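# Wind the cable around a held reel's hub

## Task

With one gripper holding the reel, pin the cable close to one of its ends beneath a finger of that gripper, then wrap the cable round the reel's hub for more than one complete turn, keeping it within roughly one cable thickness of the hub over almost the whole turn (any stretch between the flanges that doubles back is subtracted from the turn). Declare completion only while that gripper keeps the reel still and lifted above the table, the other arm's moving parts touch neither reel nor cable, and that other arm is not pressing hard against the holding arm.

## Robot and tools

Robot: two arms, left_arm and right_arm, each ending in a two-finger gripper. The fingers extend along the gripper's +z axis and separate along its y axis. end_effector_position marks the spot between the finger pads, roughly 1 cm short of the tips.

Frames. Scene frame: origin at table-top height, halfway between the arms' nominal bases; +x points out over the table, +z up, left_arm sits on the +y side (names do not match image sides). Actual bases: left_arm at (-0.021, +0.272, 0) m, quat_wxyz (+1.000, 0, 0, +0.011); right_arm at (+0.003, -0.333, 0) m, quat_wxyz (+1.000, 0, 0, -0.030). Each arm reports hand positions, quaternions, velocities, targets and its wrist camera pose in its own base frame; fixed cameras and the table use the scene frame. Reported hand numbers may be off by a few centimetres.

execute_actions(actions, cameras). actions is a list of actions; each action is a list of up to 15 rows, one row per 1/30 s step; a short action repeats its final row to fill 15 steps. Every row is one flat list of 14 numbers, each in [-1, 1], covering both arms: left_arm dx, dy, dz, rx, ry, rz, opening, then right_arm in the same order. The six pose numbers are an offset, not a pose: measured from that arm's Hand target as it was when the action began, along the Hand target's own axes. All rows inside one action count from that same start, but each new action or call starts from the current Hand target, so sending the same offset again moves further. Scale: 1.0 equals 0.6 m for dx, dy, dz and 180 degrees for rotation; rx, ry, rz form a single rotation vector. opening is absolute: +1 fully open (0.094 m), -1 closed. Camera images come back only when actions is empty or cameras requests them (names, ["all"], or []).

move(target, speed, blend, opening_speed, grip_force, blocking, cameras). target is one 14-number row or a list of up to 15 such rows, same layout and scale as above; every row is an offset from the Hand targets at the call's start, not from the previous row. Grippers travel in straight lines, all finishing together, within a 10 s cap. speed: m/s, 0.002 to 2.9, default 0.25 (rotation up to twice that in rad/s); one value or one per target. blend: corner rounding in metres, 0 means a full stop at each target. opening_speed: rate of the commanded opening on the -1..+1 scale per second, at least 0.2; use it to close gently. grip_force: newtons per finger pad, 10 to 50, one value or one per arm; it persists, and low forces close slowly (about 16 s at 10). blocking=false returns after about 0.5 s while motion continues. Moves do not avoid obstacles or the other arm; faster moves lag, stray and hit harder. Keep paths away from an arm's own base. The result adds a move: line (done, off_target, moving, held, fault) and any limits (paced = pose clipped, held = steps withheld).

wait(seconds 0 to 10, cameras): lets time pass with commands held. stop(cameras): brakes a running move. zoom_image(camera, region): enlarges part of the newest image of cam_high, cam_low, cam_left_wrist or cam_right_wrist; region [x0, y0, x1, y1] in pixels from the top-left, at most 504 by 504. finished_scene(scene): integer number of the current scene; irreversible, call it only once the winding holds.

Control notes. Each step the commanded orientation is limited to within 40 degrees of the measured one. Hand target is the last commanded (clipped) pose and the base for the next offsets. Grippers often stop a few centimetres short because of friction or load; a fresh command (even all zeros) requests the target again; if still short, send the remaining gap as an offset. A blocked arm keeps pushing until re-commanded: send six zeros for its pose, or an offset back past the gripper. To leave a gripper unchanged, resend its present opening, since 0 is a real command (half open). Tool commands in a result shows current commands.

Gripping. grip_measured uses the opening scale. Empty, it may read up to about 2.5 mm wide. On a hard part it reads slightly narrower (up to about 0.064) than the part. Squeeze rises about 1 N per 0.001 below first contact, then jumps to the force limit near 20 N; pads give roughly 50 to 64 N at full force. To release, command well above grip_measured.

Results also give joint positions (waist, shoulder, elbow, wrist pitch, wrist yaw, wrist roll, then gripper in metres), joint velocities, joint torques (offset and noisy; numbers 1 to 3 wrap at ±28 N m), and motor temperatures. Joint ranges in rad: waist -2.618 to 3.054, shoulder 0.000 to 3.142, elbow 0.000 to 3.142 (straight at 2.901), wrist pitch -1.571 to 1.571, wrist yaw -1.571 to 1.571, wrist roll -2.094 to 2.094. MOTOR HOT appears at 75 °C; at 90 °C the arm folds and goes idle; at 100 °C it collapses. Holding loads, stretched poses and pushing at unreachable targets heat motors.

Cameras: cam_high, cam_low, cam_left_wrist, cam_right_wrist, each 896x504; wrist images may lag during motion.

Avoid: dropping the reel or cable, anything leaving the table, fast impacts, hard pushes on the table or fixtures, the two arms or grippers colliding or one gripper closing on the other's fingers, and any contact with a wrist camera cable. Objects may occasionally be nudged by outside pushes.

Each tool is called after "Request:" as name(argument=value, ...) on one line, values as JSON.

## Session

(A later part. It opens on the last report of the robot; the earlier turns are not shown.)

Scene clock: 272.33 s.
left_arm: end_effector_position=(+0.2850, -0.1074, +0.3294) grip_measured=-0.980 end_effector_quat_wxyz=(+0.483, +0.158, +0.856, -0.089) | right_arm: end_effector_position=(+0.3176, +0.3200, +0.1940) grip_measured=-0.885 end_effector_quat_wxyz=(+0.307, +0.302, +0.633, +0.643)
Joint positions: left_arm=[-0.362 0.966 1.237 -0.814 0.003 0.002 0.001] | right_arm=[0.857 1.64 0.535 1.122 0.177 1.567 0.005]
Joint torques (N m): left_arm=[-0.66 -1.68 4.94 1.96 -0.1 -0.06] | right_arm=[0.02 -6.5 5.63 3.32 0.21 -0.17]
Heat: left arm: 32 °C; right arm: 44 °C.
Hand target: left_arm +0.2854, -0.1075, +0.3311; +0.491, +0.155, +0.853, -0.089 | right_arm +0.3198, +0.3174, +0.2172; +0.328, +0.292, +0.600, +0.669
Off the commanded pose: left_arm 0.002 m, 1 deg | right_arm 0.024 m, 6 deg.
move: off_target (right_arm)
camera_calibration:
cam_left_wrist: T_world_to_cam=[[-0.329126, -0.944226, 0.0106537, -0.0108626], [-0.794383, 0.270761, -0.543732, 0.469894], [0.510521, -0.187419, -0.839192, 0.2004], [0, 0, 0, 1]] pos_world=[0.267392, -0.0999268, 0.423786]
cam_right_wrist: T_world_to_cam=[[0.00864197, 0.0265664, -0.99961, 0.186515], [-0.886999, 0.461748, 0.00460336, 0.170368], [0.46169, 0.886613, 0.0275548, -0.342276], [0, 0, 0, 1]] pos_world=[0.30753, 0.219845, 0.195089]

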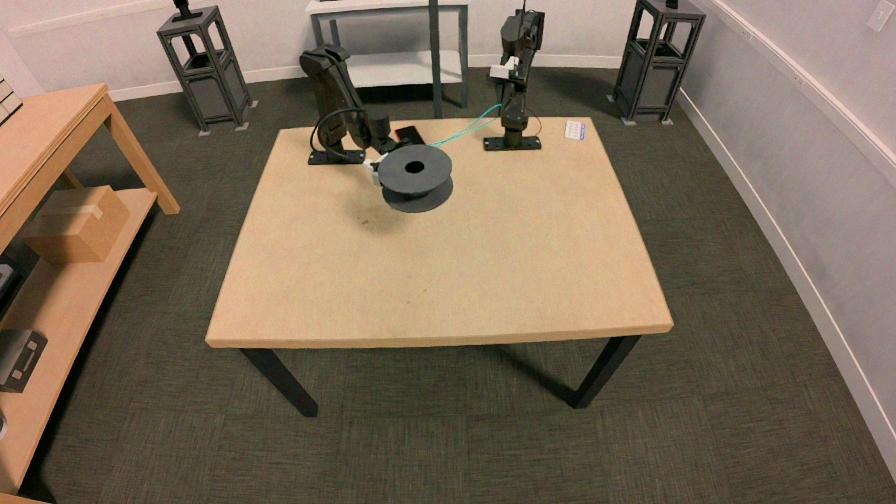

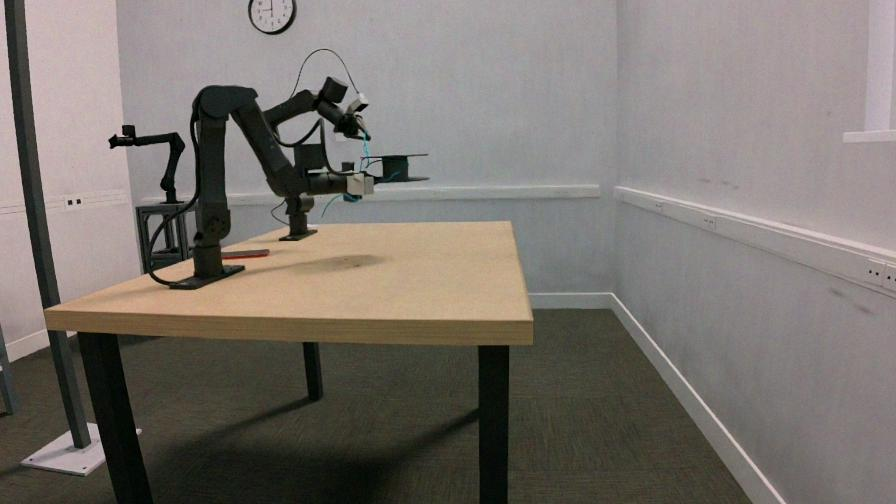

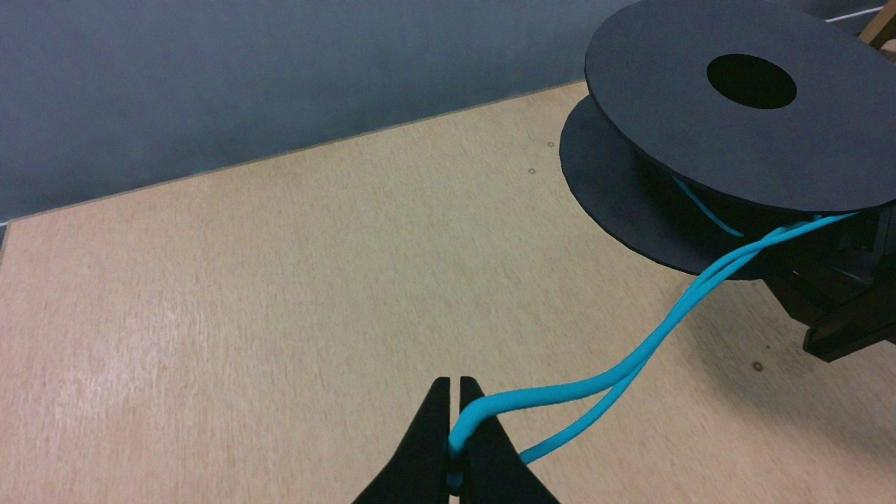

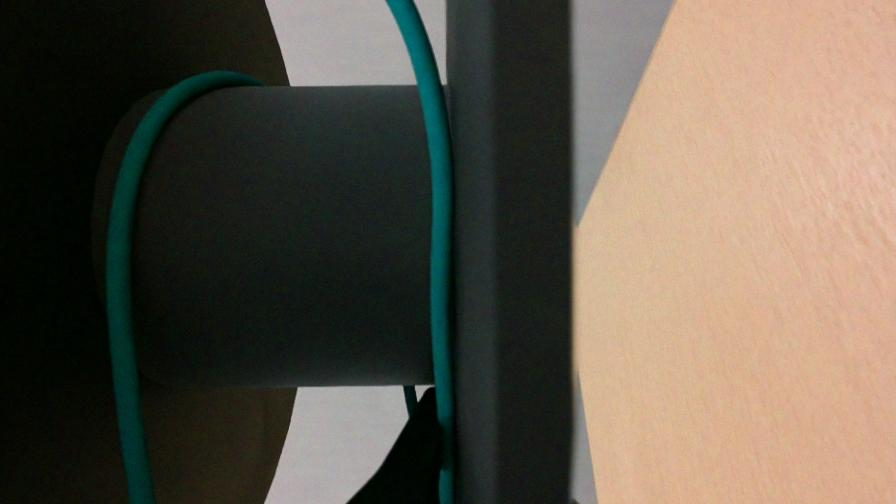

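Request:
move(target=[[-0.084,0.095,0.132,0,0,0,-1,0,0,0,0,0,0,-1],[-0.177,0.092,0.276,0,0,0,-1,0,0,0,0,0,0,-1]], speed=0.1, blend=0.02, cameras=["all"])

Request:
zoom_image(camera="cam_low", region=[290, 50, 540, 270])

Request:
zoom_image(camera="cam_high", region=[340, 60, 520, 260])

Scene clock: 276.07 s.
left_arm: end_effector_position=(+0.4853, -0.1226, +0.3237) grip_measured=-0.980 end_effector_quat_wxyz=(+0.474, +0.157, +0.862, -0.089) | right_arm: end_effector_position=(+0.3179, +0.3196, +0.1940) grip_measured=-0.885 end_effector_quat_wxyz=(+0.308, +0.303, +0.633, +0.643)
Joint positions: left_arm=[-0.199 1.686 1.756 -0.64 0.141 0.085 0.001] | right_arm=[0.857 1.64 0.535 1.122 0.18 1.567 0.005]
Joint torques (N m): left_arm=[-0.51 -6.75 9.02 1.85 -0.04 -0.06] | right_arm=[0.05 -6.53 5.75 3.32 0.17 -0.17]
Heat: left arm: 31 °C; right arm: 44 °C.
Hand target: left_arm +0.4887, -0.1248, +0.3398; +0.491, +0.155, +0.853, -0.089 | right_arm +0.3198, +0.3174, +0.2172; +0.328, +0.292, +0.600, +0.669
Off the commanded pose: left_arm 0.017 m, 2 deg | right_arm 0.023 m, 5 deg.
move: off_target (left_arm, right_arm)
camera_calibration:
cam_left_wrist: T_world_to_cam=[[-0.326676, -0.945016, 0.0150713, 0.0380152], [-0.805934, 0.270197, -0.526749, 0.630025], [0.493714, -0.184223, -0.849887, 0.102485], [0, 0, 0, 1]] pos_world=[0.469579, -0.115426, 0.418393]
cam_right_wrist: T_world_to_cam=[[0.00871312, 0.0265427, -0.99961, 0.186505], [-0.885757, 0.464127, 0.00460327, 0.169681], [0.464068, 0.885371, 0.0275544, -0.342518], [0, 0, 0, 1]] pos_world=[0.307622, 0.219552, 0.195089]

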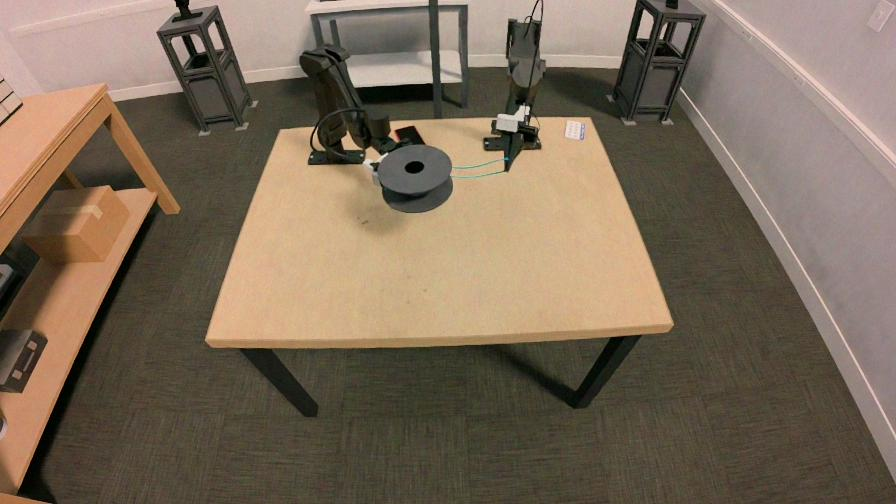

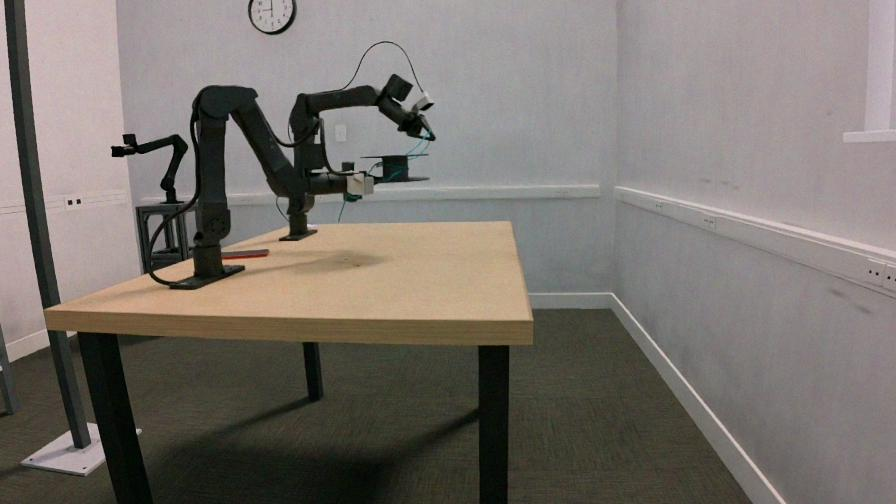

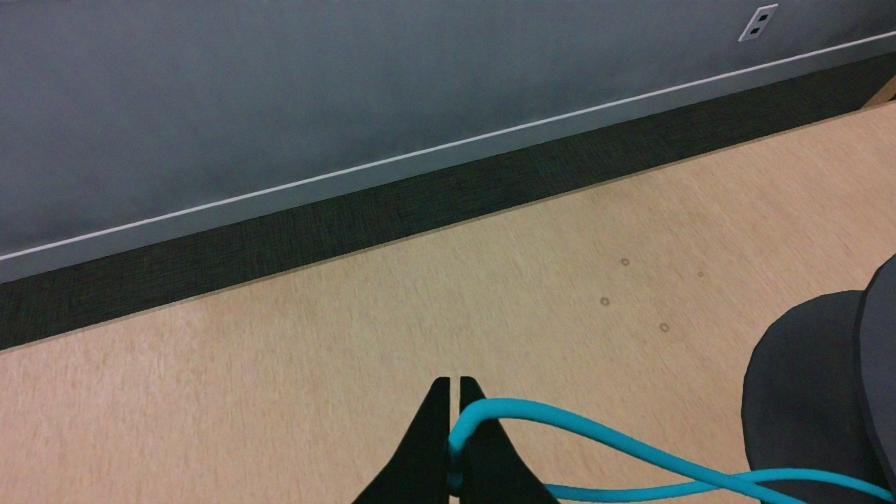

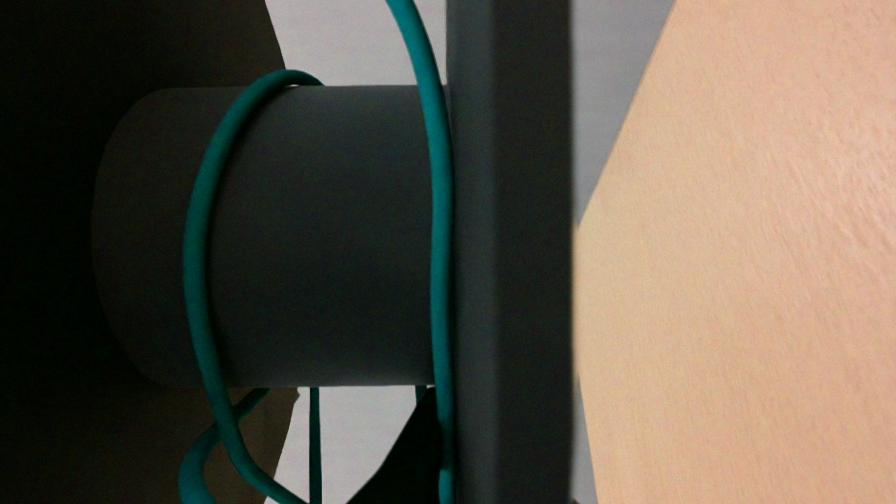

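Scaled by 2.016 from the camera's 896x504 image, which has a finer 1280x720 frame.

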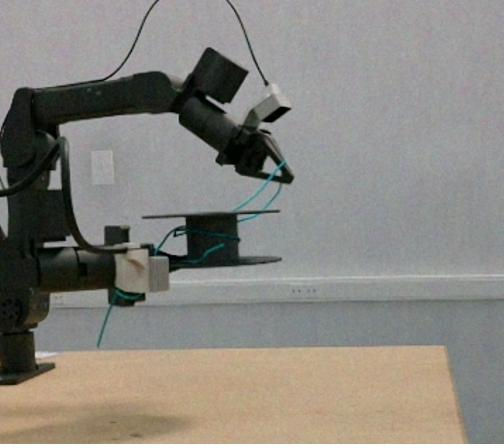

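Scaled by 2.520 from the camera's 896x504 image, which has a finer 1280x720 frame.

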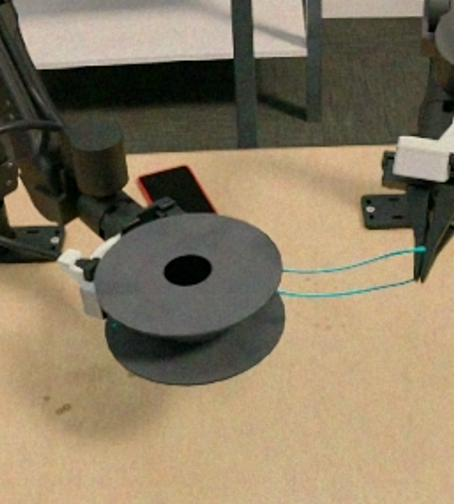

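Request:
move(target=[[-0.137,-0.076,-0.096,0,0,0,-1,0,0,0,0,0,0,-1],[-0.172,-0.129,-0.002,0,0,0,-1,0,0,0,0,0,0,-1]], speed=0.08, cameras=["all"])

Request:
zoom_image(camera="cam_low", region=[290, 50, 540, 270])

Request:
zoom_image(camera="cam_high", region=[340, 60, 520, 260])

Scene clock: 281.57 s.
left_arm: end_effector_position=(+0.5039, -0.2129, +0.4082) grip_measured=-0.980 end_effector_quat_wxyz=(+0.495, +0.161, +0.849, -0.092) | right_arm: end_effector_position=(+0.3190, +0.3182, +0.1978) grip_measured=-0.885 end_effector_quat_wxyz=(+0.312, +0.305, +0.626, +0.647)
Joint positions: left_arm=[-0.414 2.181 2.837 -1.171 -0.037 -0.018 0.001] | right_arm=[0.857 1.64 0.535 1.137 0.19 1.568 0.005]
Joint torques (N m): left_arm=[-0.36 -9.01 7.15 2.23 -0.1 -0.11] | right_arm=[0.01 -6.45 5.67 3.16 0.08 -0.19]
Heat: left arm: 31 °C; right arm: 43 °C.
Hand target: left_arm +0.5092, -0.2151, +0.4295; +0.491, +0.155, +0.853, -0.089 | right_arm +0.3197, +0.3175, +0.2172; +0.328, +0.292, +0.600, +0.669
Off the commanded pose: left_arm 0.022 m, 1 deg | right_arm 0.019 m, 5 deg.
elbow stopped short (left arm): the move would have taken joint 3 (elbow) straighter than the controller allows.
move: off_target (left_arm, right_arm)
camera_calibration:
cam_left_wrist: T_world_to_cam=[[-0.3363, -0.941713, 0.00888151, -0.0343607], [-0.777228, 0.272209, -0.567291, 0.716473], [0.531808, -0.197683, -0.82347, 0.115635], [0, 0, 0, 1]] pos_world=[0.483811, -0.204529, 0.501976]
cam_right_wrist: T_world_to_cam=[[0.0180305, 0.0389777, -0.999077, 0.183296], [-0.881168, 0.472796, 0.00254293, 0.167472], [0.472459, 0.88031, 0.0428707, -0.345888], [0, 0, 0, 1]] pos_world=[0.307684, 0.218164, 0.197529]

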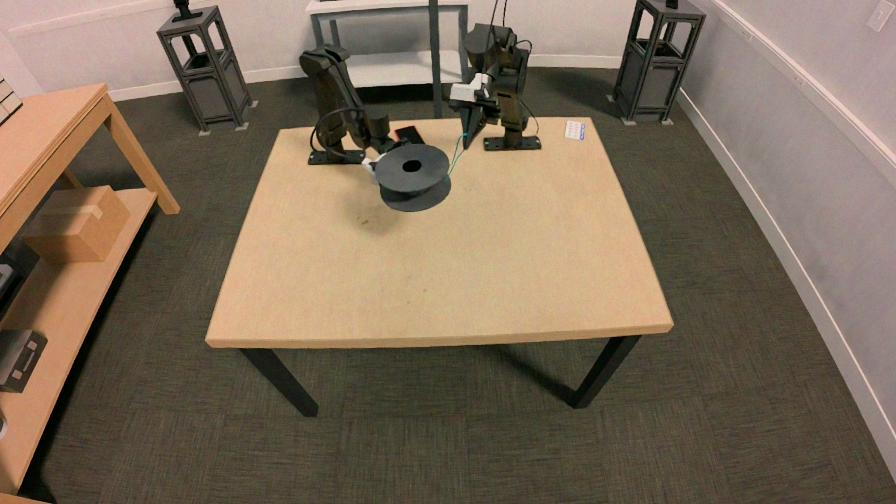

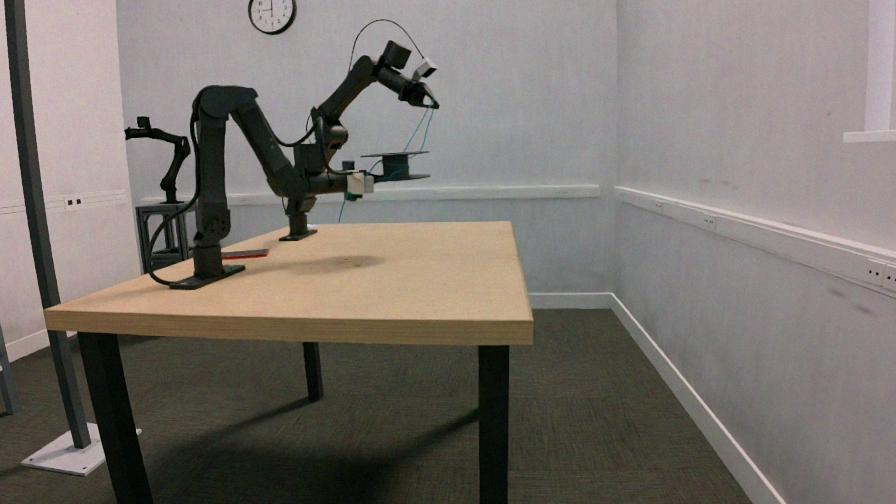

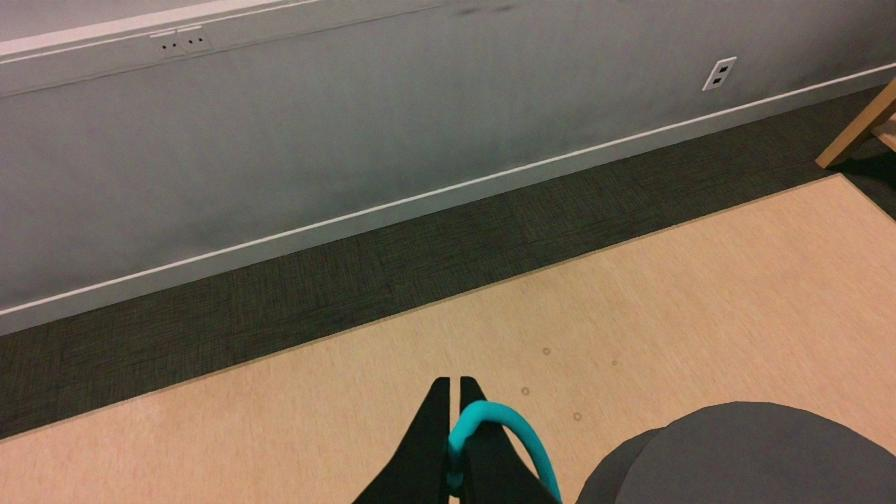

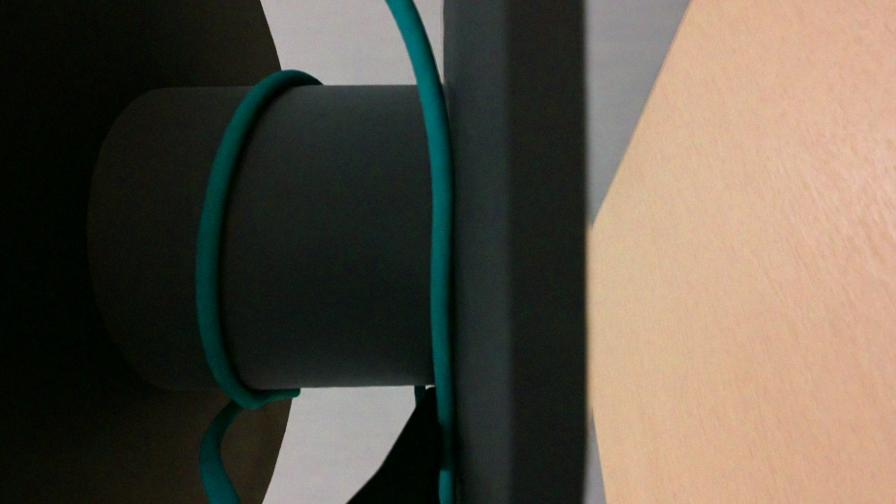

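Scaled by 2.016 from the camera's 896x504 image, which has a finer 1280x720 frame.

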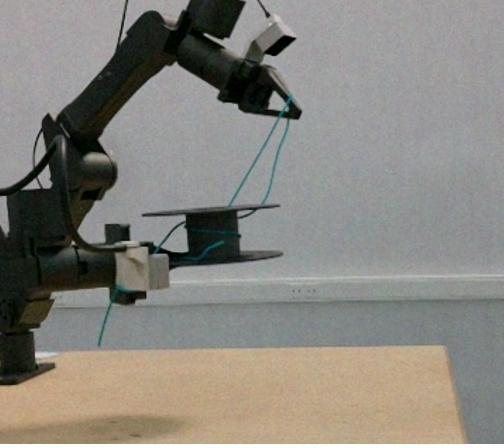

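Scaled by 2.520 from the camera's 896x504 image, which has a finer 1280x720 frame.

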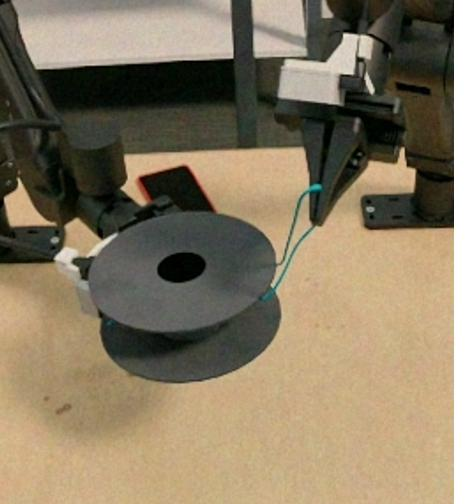

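Request:
move(target=[[0.13,-0.0486,-0.259,0,0,0,-1,0,0,0,0,0,0,-1],[0.0874,-0.221,-0.285,0,0,0,-1,0,0,0,0,0,0,-1],[-0.0213,-0.2936,-0.2967,0,0,0,-1,0,0,0,0,0,0,-1]], speed=0.12, blend=0.03, cameras=["all"])

Request:
zoom_image(camera="cam_low", region=[290, 20, 500, 270])

Request:
zoom_image(camera="cam_high", region=[320, 10, 500, 230])

Scene clock: 287.77 s.
left_arm: end_effector_position=(+0.3055, -0.3267, +0.4916) grip_measured=-0.980 end_effector_quat_wxyz=(+0.551, +0.193, +0.804, -0.114) | right_arm: end_effector_position=(+0.3189, +0.3182, +0.1987) grip_measured=-0.885 end_effector_quat_wxyz=(+0.312, +0.304, +0.625, +0.648)
Joint positions: left_arm=[-1.032 1.968 2.837 -1.313 -0.544 -0.21 0.001] | right_arm=[0.857 1.64 0.535 1.141 0.189 1.568 0.005]
Joint torques (N m): left_arm=[-0.66 -7.38 6.12 2.72 -0.39 0.01] | right_arm=[0.01 -6.45 5.72 3.13 0.07 -0.19]
Heat: left arm: 31 °C; right arm: 43 °C.
Hand target: left_arm +0.3092, -0.3284, +0.5297; +0.491, +0.155, +0.853, -0.088 | right_arm +0.3198, +0.3174, +0.2172; +0.328, +0.292, +0.600, +0.669
Off the commanded pose: left_arm 0.038 m, 10 deg | right_arm 0.019 m, 4 deg.
elbow stopped short (left arm): the move would have taken joint 3 (elbow) straighter than the controller allows.
move: off_target (left_arm, right_arm)
camera_calibration:
cam_left_wrist: T_world_to_cam=[[-0.412136, -0.911029, -0.0130231, -0.165021], [-0.667044, 0.311436, -0.676801, 0.673586], [0.620642, -0.270247, -0.73605, 0.173494], [0, 0, 0, 1]] pos_world=[0.273623, -0.313231, 0.581435]
cam_right_wrist: T_world_to_cam=[[0.0203025, 0.0416222, -0.998927, 0.182476], [-0.881349, 0.472462, 0.0017732, 0.167752], [0.472029, 0.880368, 0.0462758, -0.346459], [0, 0, 0, 1]] pos_world=[0.307682, 0.21816, 0.198015]

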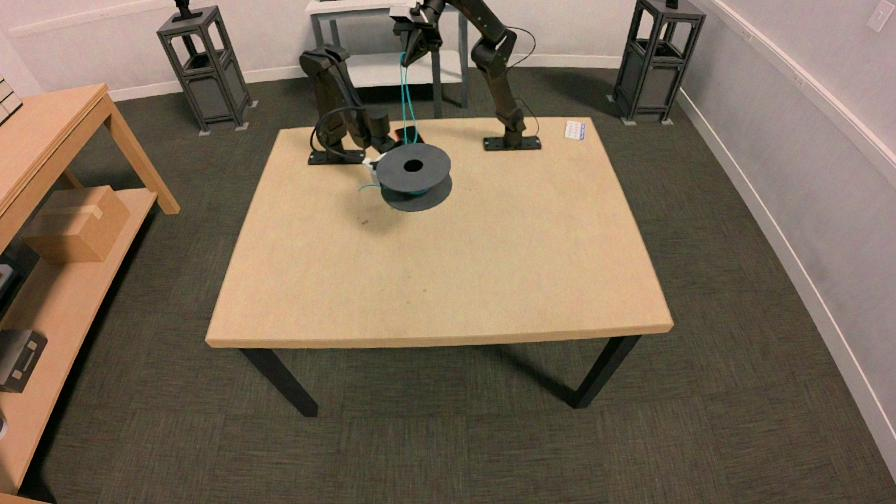

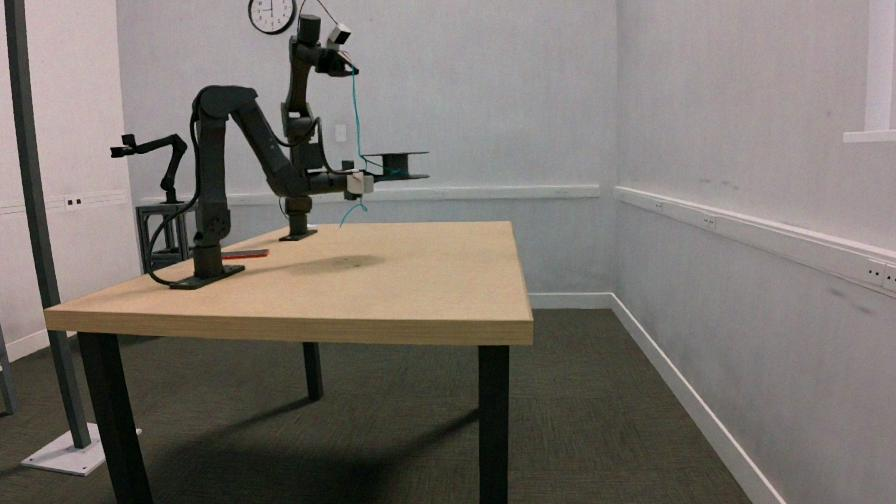

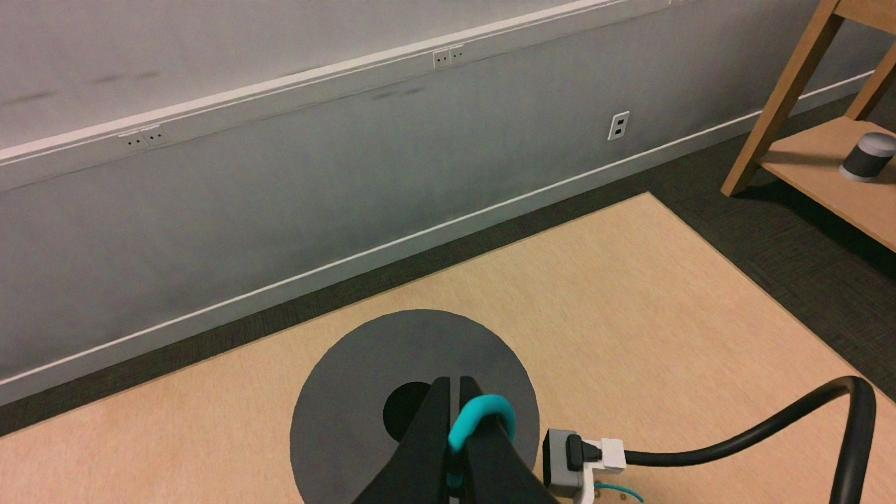

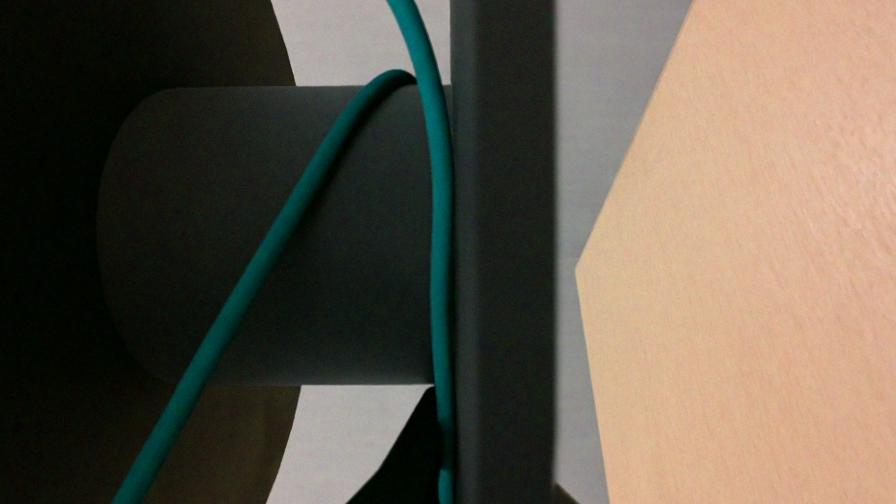

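Scaled by 2.016 from the camera's 896x504 image, which has a finer 1280x720 frame.

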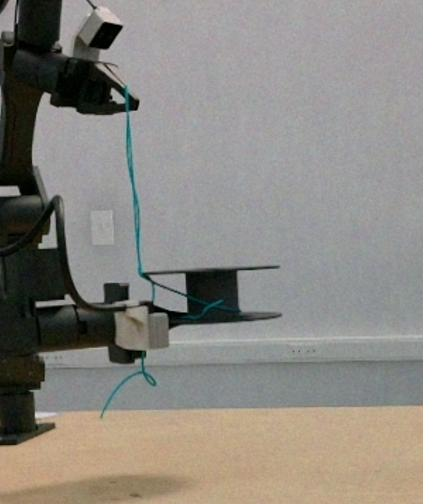

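Scaled by 2.291 from the camera's 896x504 image, which has a finer 1280x720 frame.

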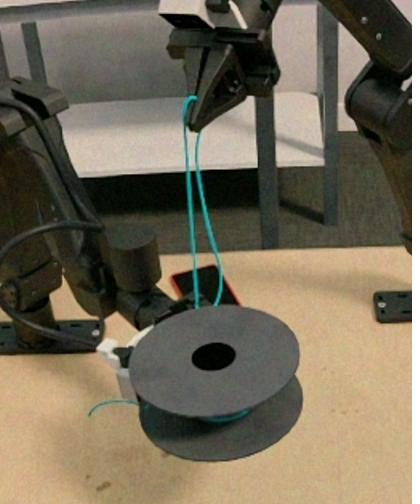

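Request:
move(target=[[0.08,0.111,-0.039,0,0,0,-1,0,0,0,0,0,0,-1],[0.185,0.389,-0.054,0,0,0,-0.957,0,0,0,0,0,0,-1],[0.219,0.68,-0.013,0,0,0,-0.957,0,0,0,0,0,0,-1]], speed=0.08, cameras=["all"])

Request:
zoom_image(camera="cam_low", region=[290, 20, 500, 270])

Request:
zoom_image(camera="cam_high", region=[340, 40, 560, 230])

Scene clock: 297.97 s.
left_arm: end_effector_position=(+0.3384, +0.0081, +0.3868) grip_measured=-0.950 end_effector_quat_wxyz=(+0.387, +0.163, +0.875, -0.241) | right_arm: end_effector_position=(+0.2743, +0.3685, +0.2274) grip_measured=-0.885 end_effector_quat_wxyz=(+0.238, +0.198, +0.634, +0.708)
Joint positions: left_arm=[0.431 1.631 2.14 -1.584 0.845 0.572 0.002] | right_arm=[0.919 1.638 0.581 1.174 -0.025 1.553 0.005]
Joint torques (N m): left_arm=[8.57 -4.38 10.1 3.3 -0.72 -0.08] | right_arm=[-4.3 -7.58 1.43 2.64 2.12 -0.03]
Heat: left arm: 31 °C; right arm: 42 °C.
Hand target: left_arm +0.3842, +0.0793, +0.4204; +0.491, +0.155, +0.853, -0.089 | right_arm +0.3197, +0.3175, +0.2173; +0.328, +0.292, +0.600, +0.669
Off the commanded pose: left_arm 0.091 m, 21 deg | right_arm 0.069 m, 16 deg.
elbow stopped short (left arm): the move would have taken joint 3 (elbow) straighter than the controller allows.
joint read past its limit (left arm) — joint 4 (wrist pitch), lower limit.
move: off_target (left_arm, right_arm); target 2's new opening was sent with left_arm's hand 0.038 m and 9 deg from that target
camera_calibration:
cam_left_wrist: T_world_to_cam=[[-0.442996, -0.843558, 0.303584, 0.0395485], [-0.858251, 0.301148, -0.415589, 0.484054], [0.25915, -0.444656, -0.857393, 0.337132], [0, 0, 0, 1]] pos_world=[0.345592, 0.0374977, 0.478216]
cam_right_wrist: T_world_to_cam=[[0.0767295, 0.097088, -0.992314, 0.172545], [-0.974458, 0.217975, -0.0540222, 0.236595], [0.211054, 0.971113, 0.111333, -0.347647], [0, 0, 0, 1]] pos_world=[0.290685, 0.269281, 0.222705]

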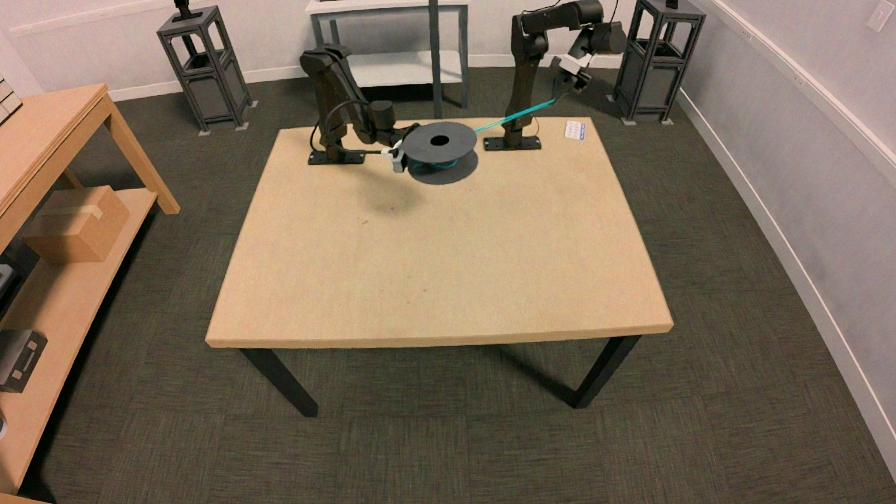

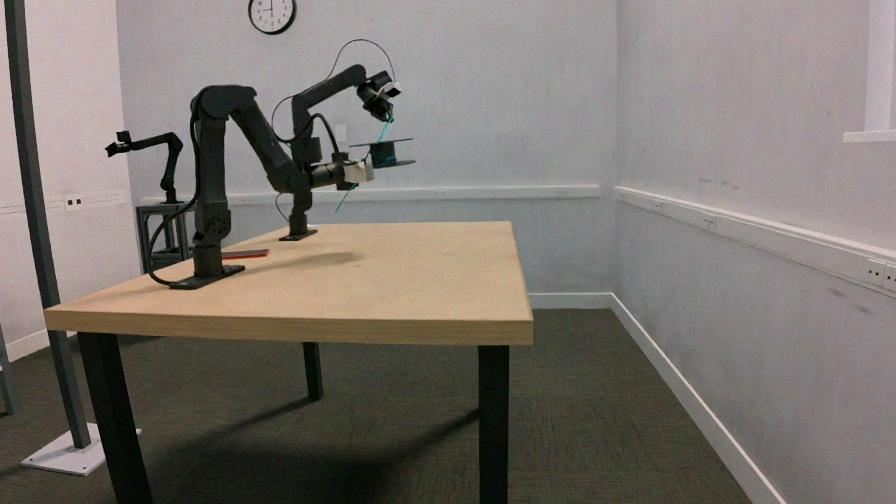

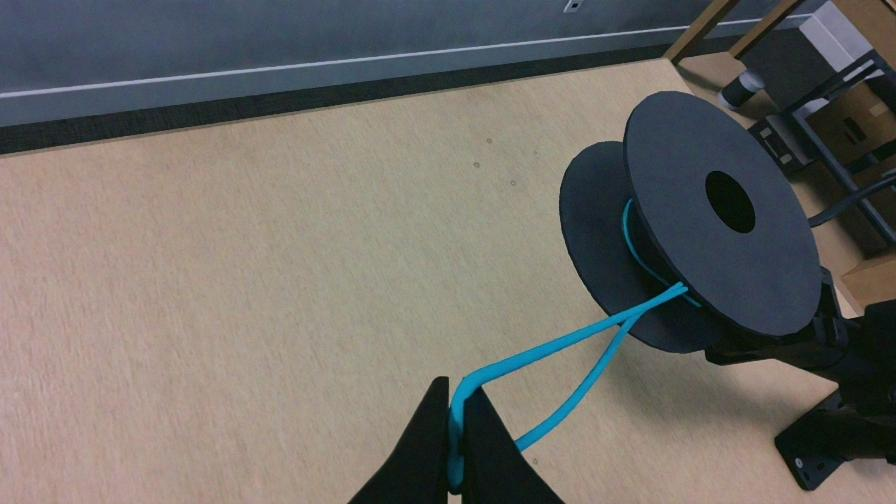

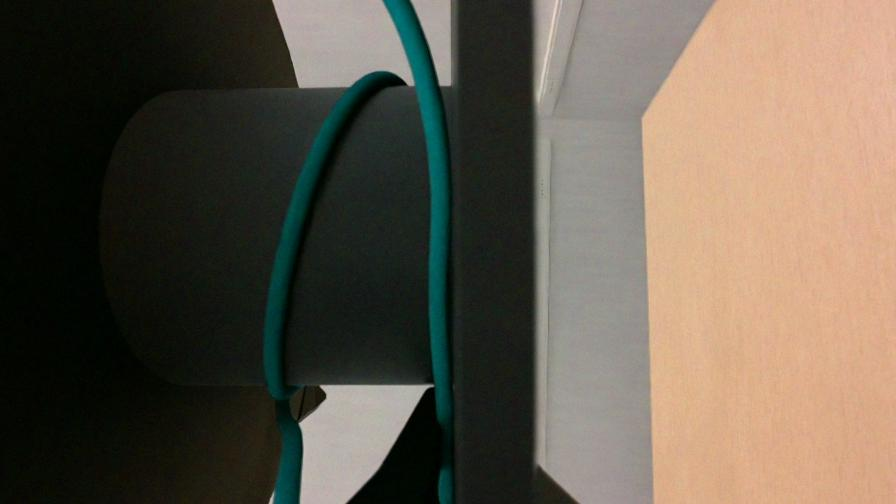

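Scaled by 2.016 from the camera's 896x504 image, which has a finer 1280x720 frame.

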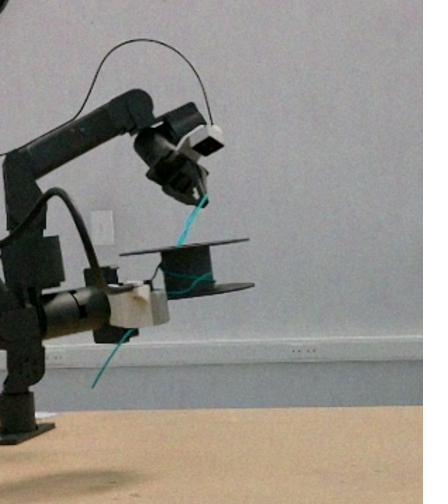

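Scaled by 2.291 from the camera's 896x504 image, which has a finer 1280x720 frame.

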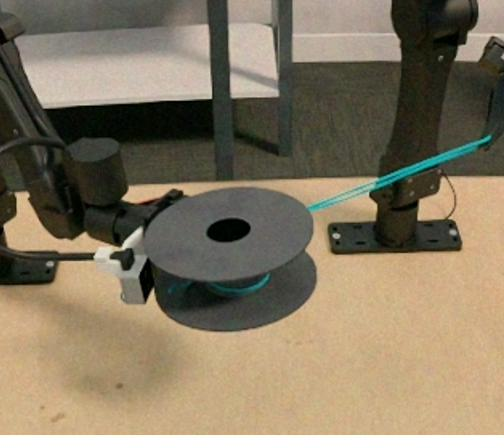

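Request:
move(target=[[0.005,-0.2165,-0.009,0,0,0,-0.957,0,0,0,0,0,0,-1],[0.005,-0.2165,-0.009,0,0,0,-0.945,0,0,0,0,0,0,-1],[0.0,-0.13,0,0,0,0,-0.945,0,0,0,0,0,0,-1]], speed=0.12, cameras=["cam_left_wrist","cam_right_wrist","cam_low","cam_high"])

Request:
zoom_image(camera="cam_low", region=[290, 20, 500, 270])

Scene clock: 302.00 s.
left_arm: end_effector_position=(+0.3356, -0.0270, +0.3846) grip_measured=-0.942 end_effector_quat_wxyz=(+0.421, +0.166, +0.876, -0.168) | right_arm: end_effector_position=(+0.2965, +0.3437, +0.2121) grip_measured=-0.885 end_effector_quat_wxyz=(+0.275, +0.249, +0.632, +0.681)
Joint positions: left_arm=[0.232 1.409 1.87 -1.269 0.618 0.353 0.003] | right_arm=[0.887 1.638 0.548 1.167 0.076 1.557 0.005]
Joint torques (N m): left_arm=[4.12 -4.25 9.29 2.57 -0.48 0.02] | right_arm=[-2.1 -6.56 4.45 2.8 1.18 -0.06]
Motor temperatures (°C): left_arm=[21 30 24 32 20 19 20] | right_arm=[22 27 28 42 23 19 23]
Heat: left arm: 32 °C; right arm: 42 °C.
Hand target: left_arm +0.3569, +0.0062, +0.4203; +0.491, +0.155, +0.853, -0.089 | right_arm +0.3197, +0.3175, +0.2173; +0.327, +0.292, +0.600, +0.669
Off the commanded pose: left_arm 0.053 m, 13 deg | right_arm 0.035 m, 9 deg.
move: off_target (left_arm, right_arm); target 2's new opening was sent with left_arm's hand 0.023 m and 7 deg from that target
camera_calibration:
cam_left_wrist: T_world_to_cam=[[-0.403971, -0.900232, 0.16245, 0.0490695], [-0.842002, 0.296514, -0.450679, 0.499238], [0.357547, -0.318844, -0.87778, 0.298577], [0, 0, 0, 1]] pos_world=[0.333426, -0.00865751, 0.47911]
cam_right_wrist: T_world_to_cam=[[0.0529079, 0.0666368, -0.996374, 0.17654], [-0.938917, 0.343091, -0.0269112, 0.203474], [0.340053, 0.936936, 0.0807186, -0.346613], [0, 0, 0, 1]] pos_world=[0.299572, 0.24318, 0.209353]

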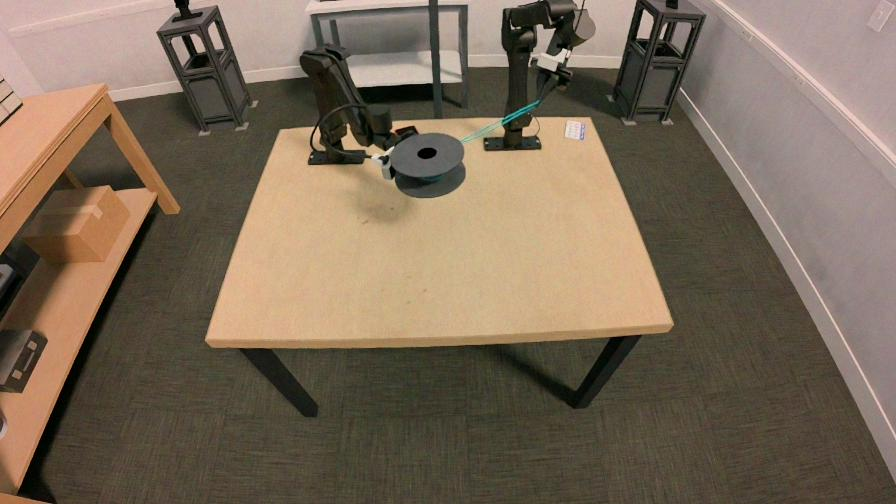

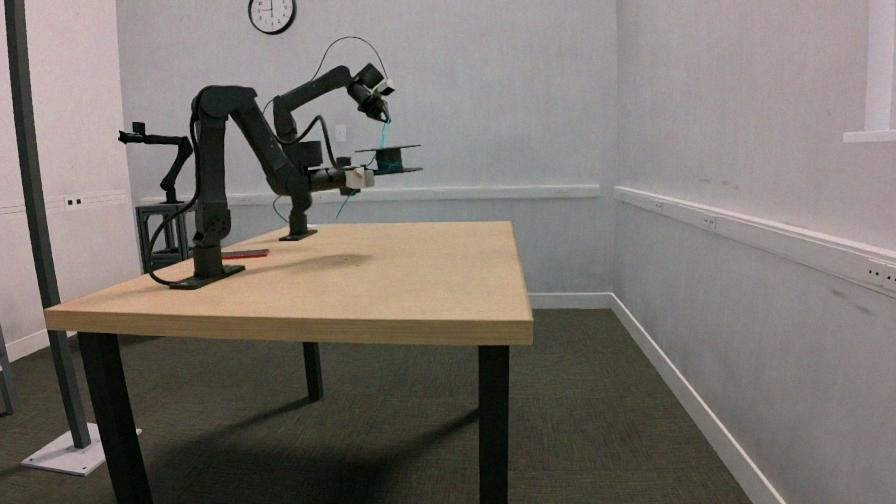

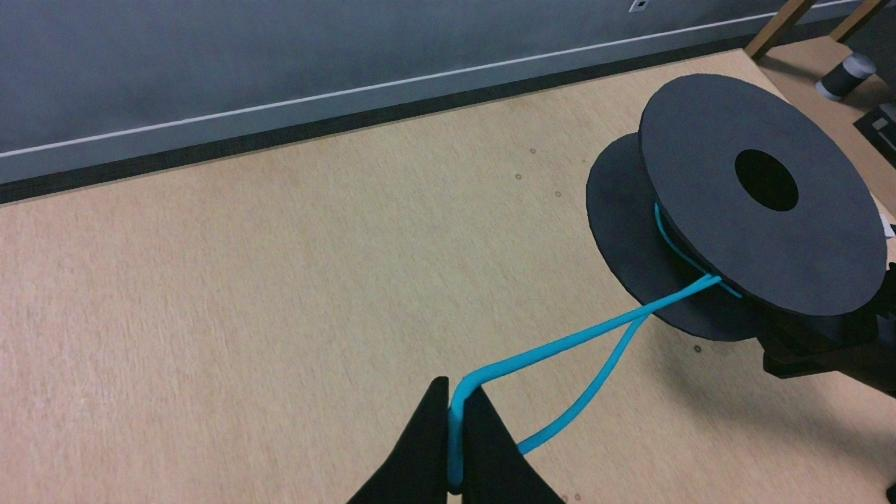

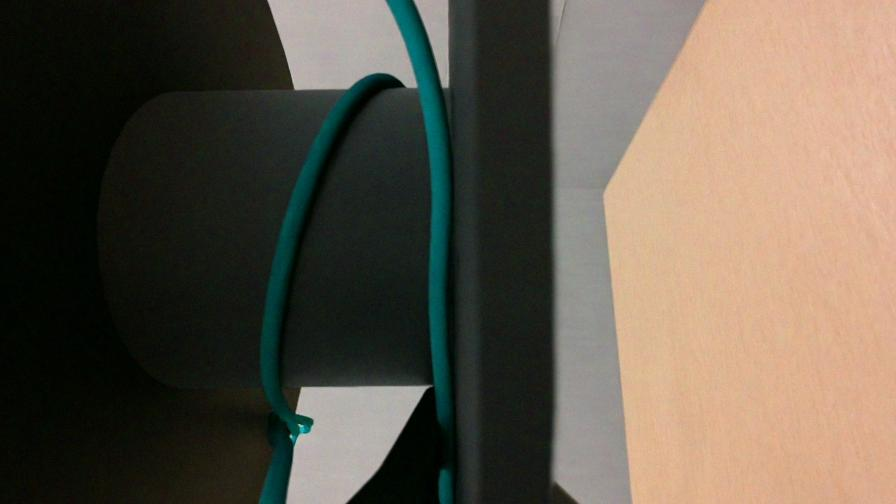

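Scaled by 2.016 from the camera's 896x504 image, which has a finer 1280x720 frame.

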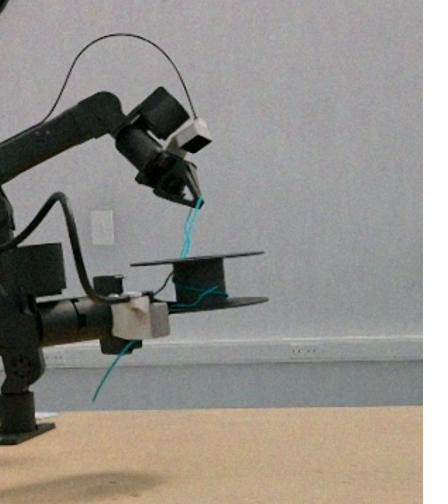

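Request:
move(target=[0,0,0,0,0,0,-0.936,0,0,0,0,0,0,-1], cameras=["cam_left_wrist","cam_right_wrist"])

Scene clock: 303.67 s.
left_arm: end_effector_position=(+0.3359, -0.0244, +0.3867) grip_measured=-0.935 end_effector_quat_wxyz=(+0.424, +0.164, +0.875, -0.165) | right_arm: end_effector_position=(+0.2969, +0.3434, +0.2121) grip_measured=-0.885 end_effector_quat_wxyz=(+0.276, +0.250, +0.631, +0.680)
Joint positions: left_arm=[0.24 1.409 1.875 -1.268 0.618 0.353 0.003] | right_arm=[0.887 1.638 0.548 1.167 0.079 1.557 0.005]
Joint torques (N m): left_arm=[3.48 -4.15 9.25 2.52 -0.51 0.03] | right_arm=[-2.18 -6.56 4.53 2.82 1.15 -0.05]
Heat: left arm: 32 °C; right arm: 42 °C.
Hand target: left_arm +0.3570, +0.0063, +0.4203; +0.491, +0.155, +0.853, -0.089 | right_arm +0.3197, +0.3175, +0.2173; +0.327, +0.292, +0.600, +0.669
Off the commanded pose: left_arm 0.050 m, 12 deg | right_arm 0.035 m, 9 deg.
move: off_target (left_arm, right_arm)
camera_calibration:
cam_left_wrist: T_world_to_cam=[[-0.398369, -0.903513, 0.158007, 0.0509391], [-0.841094, 0.291128, -0.455857, 0.501208], [0.365872, -0.314498, -0.875916, 0.29772], [0, 0, 0, 1]] pos_world=[0.332929, -0.00625915, 0.481208]
cam_right_wrist: T_world_to_cam=[[0.0529509, 0.0666353, -0.996371, 0.176548], [-0.937867, 0.345967, -0.0267042, 0.202638], [0.342932, 0.935877, 0.0808143, -0.346901], [0, 0, 0, 1]] pos_world=[0.299662, 0.242787, 0.209353]
Images, in order (width x height): cam_left_wrist 896x504, cam_right_wrist 896x504.

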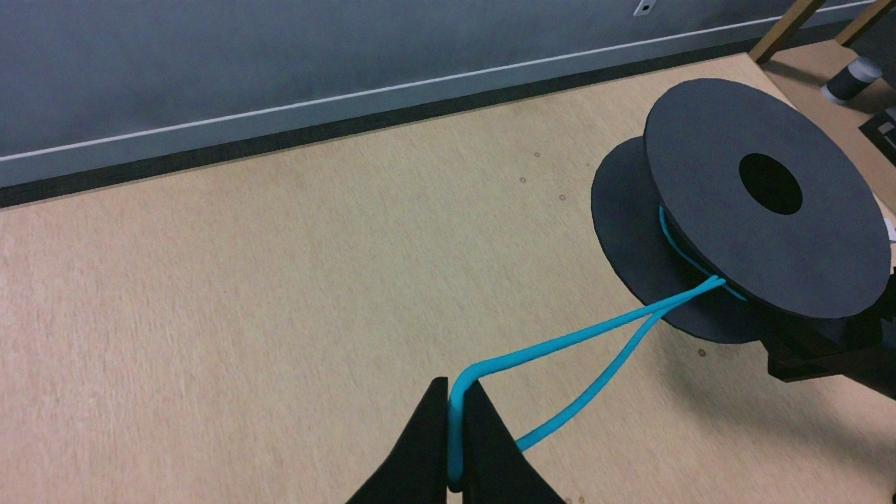

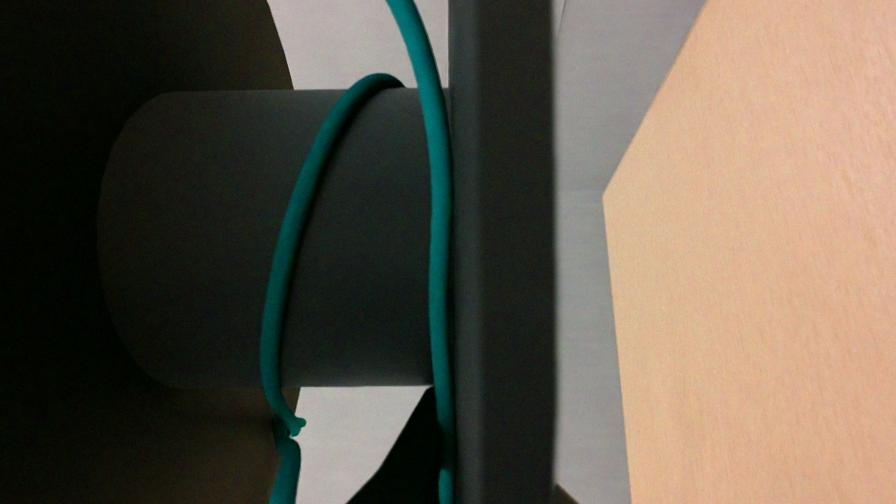

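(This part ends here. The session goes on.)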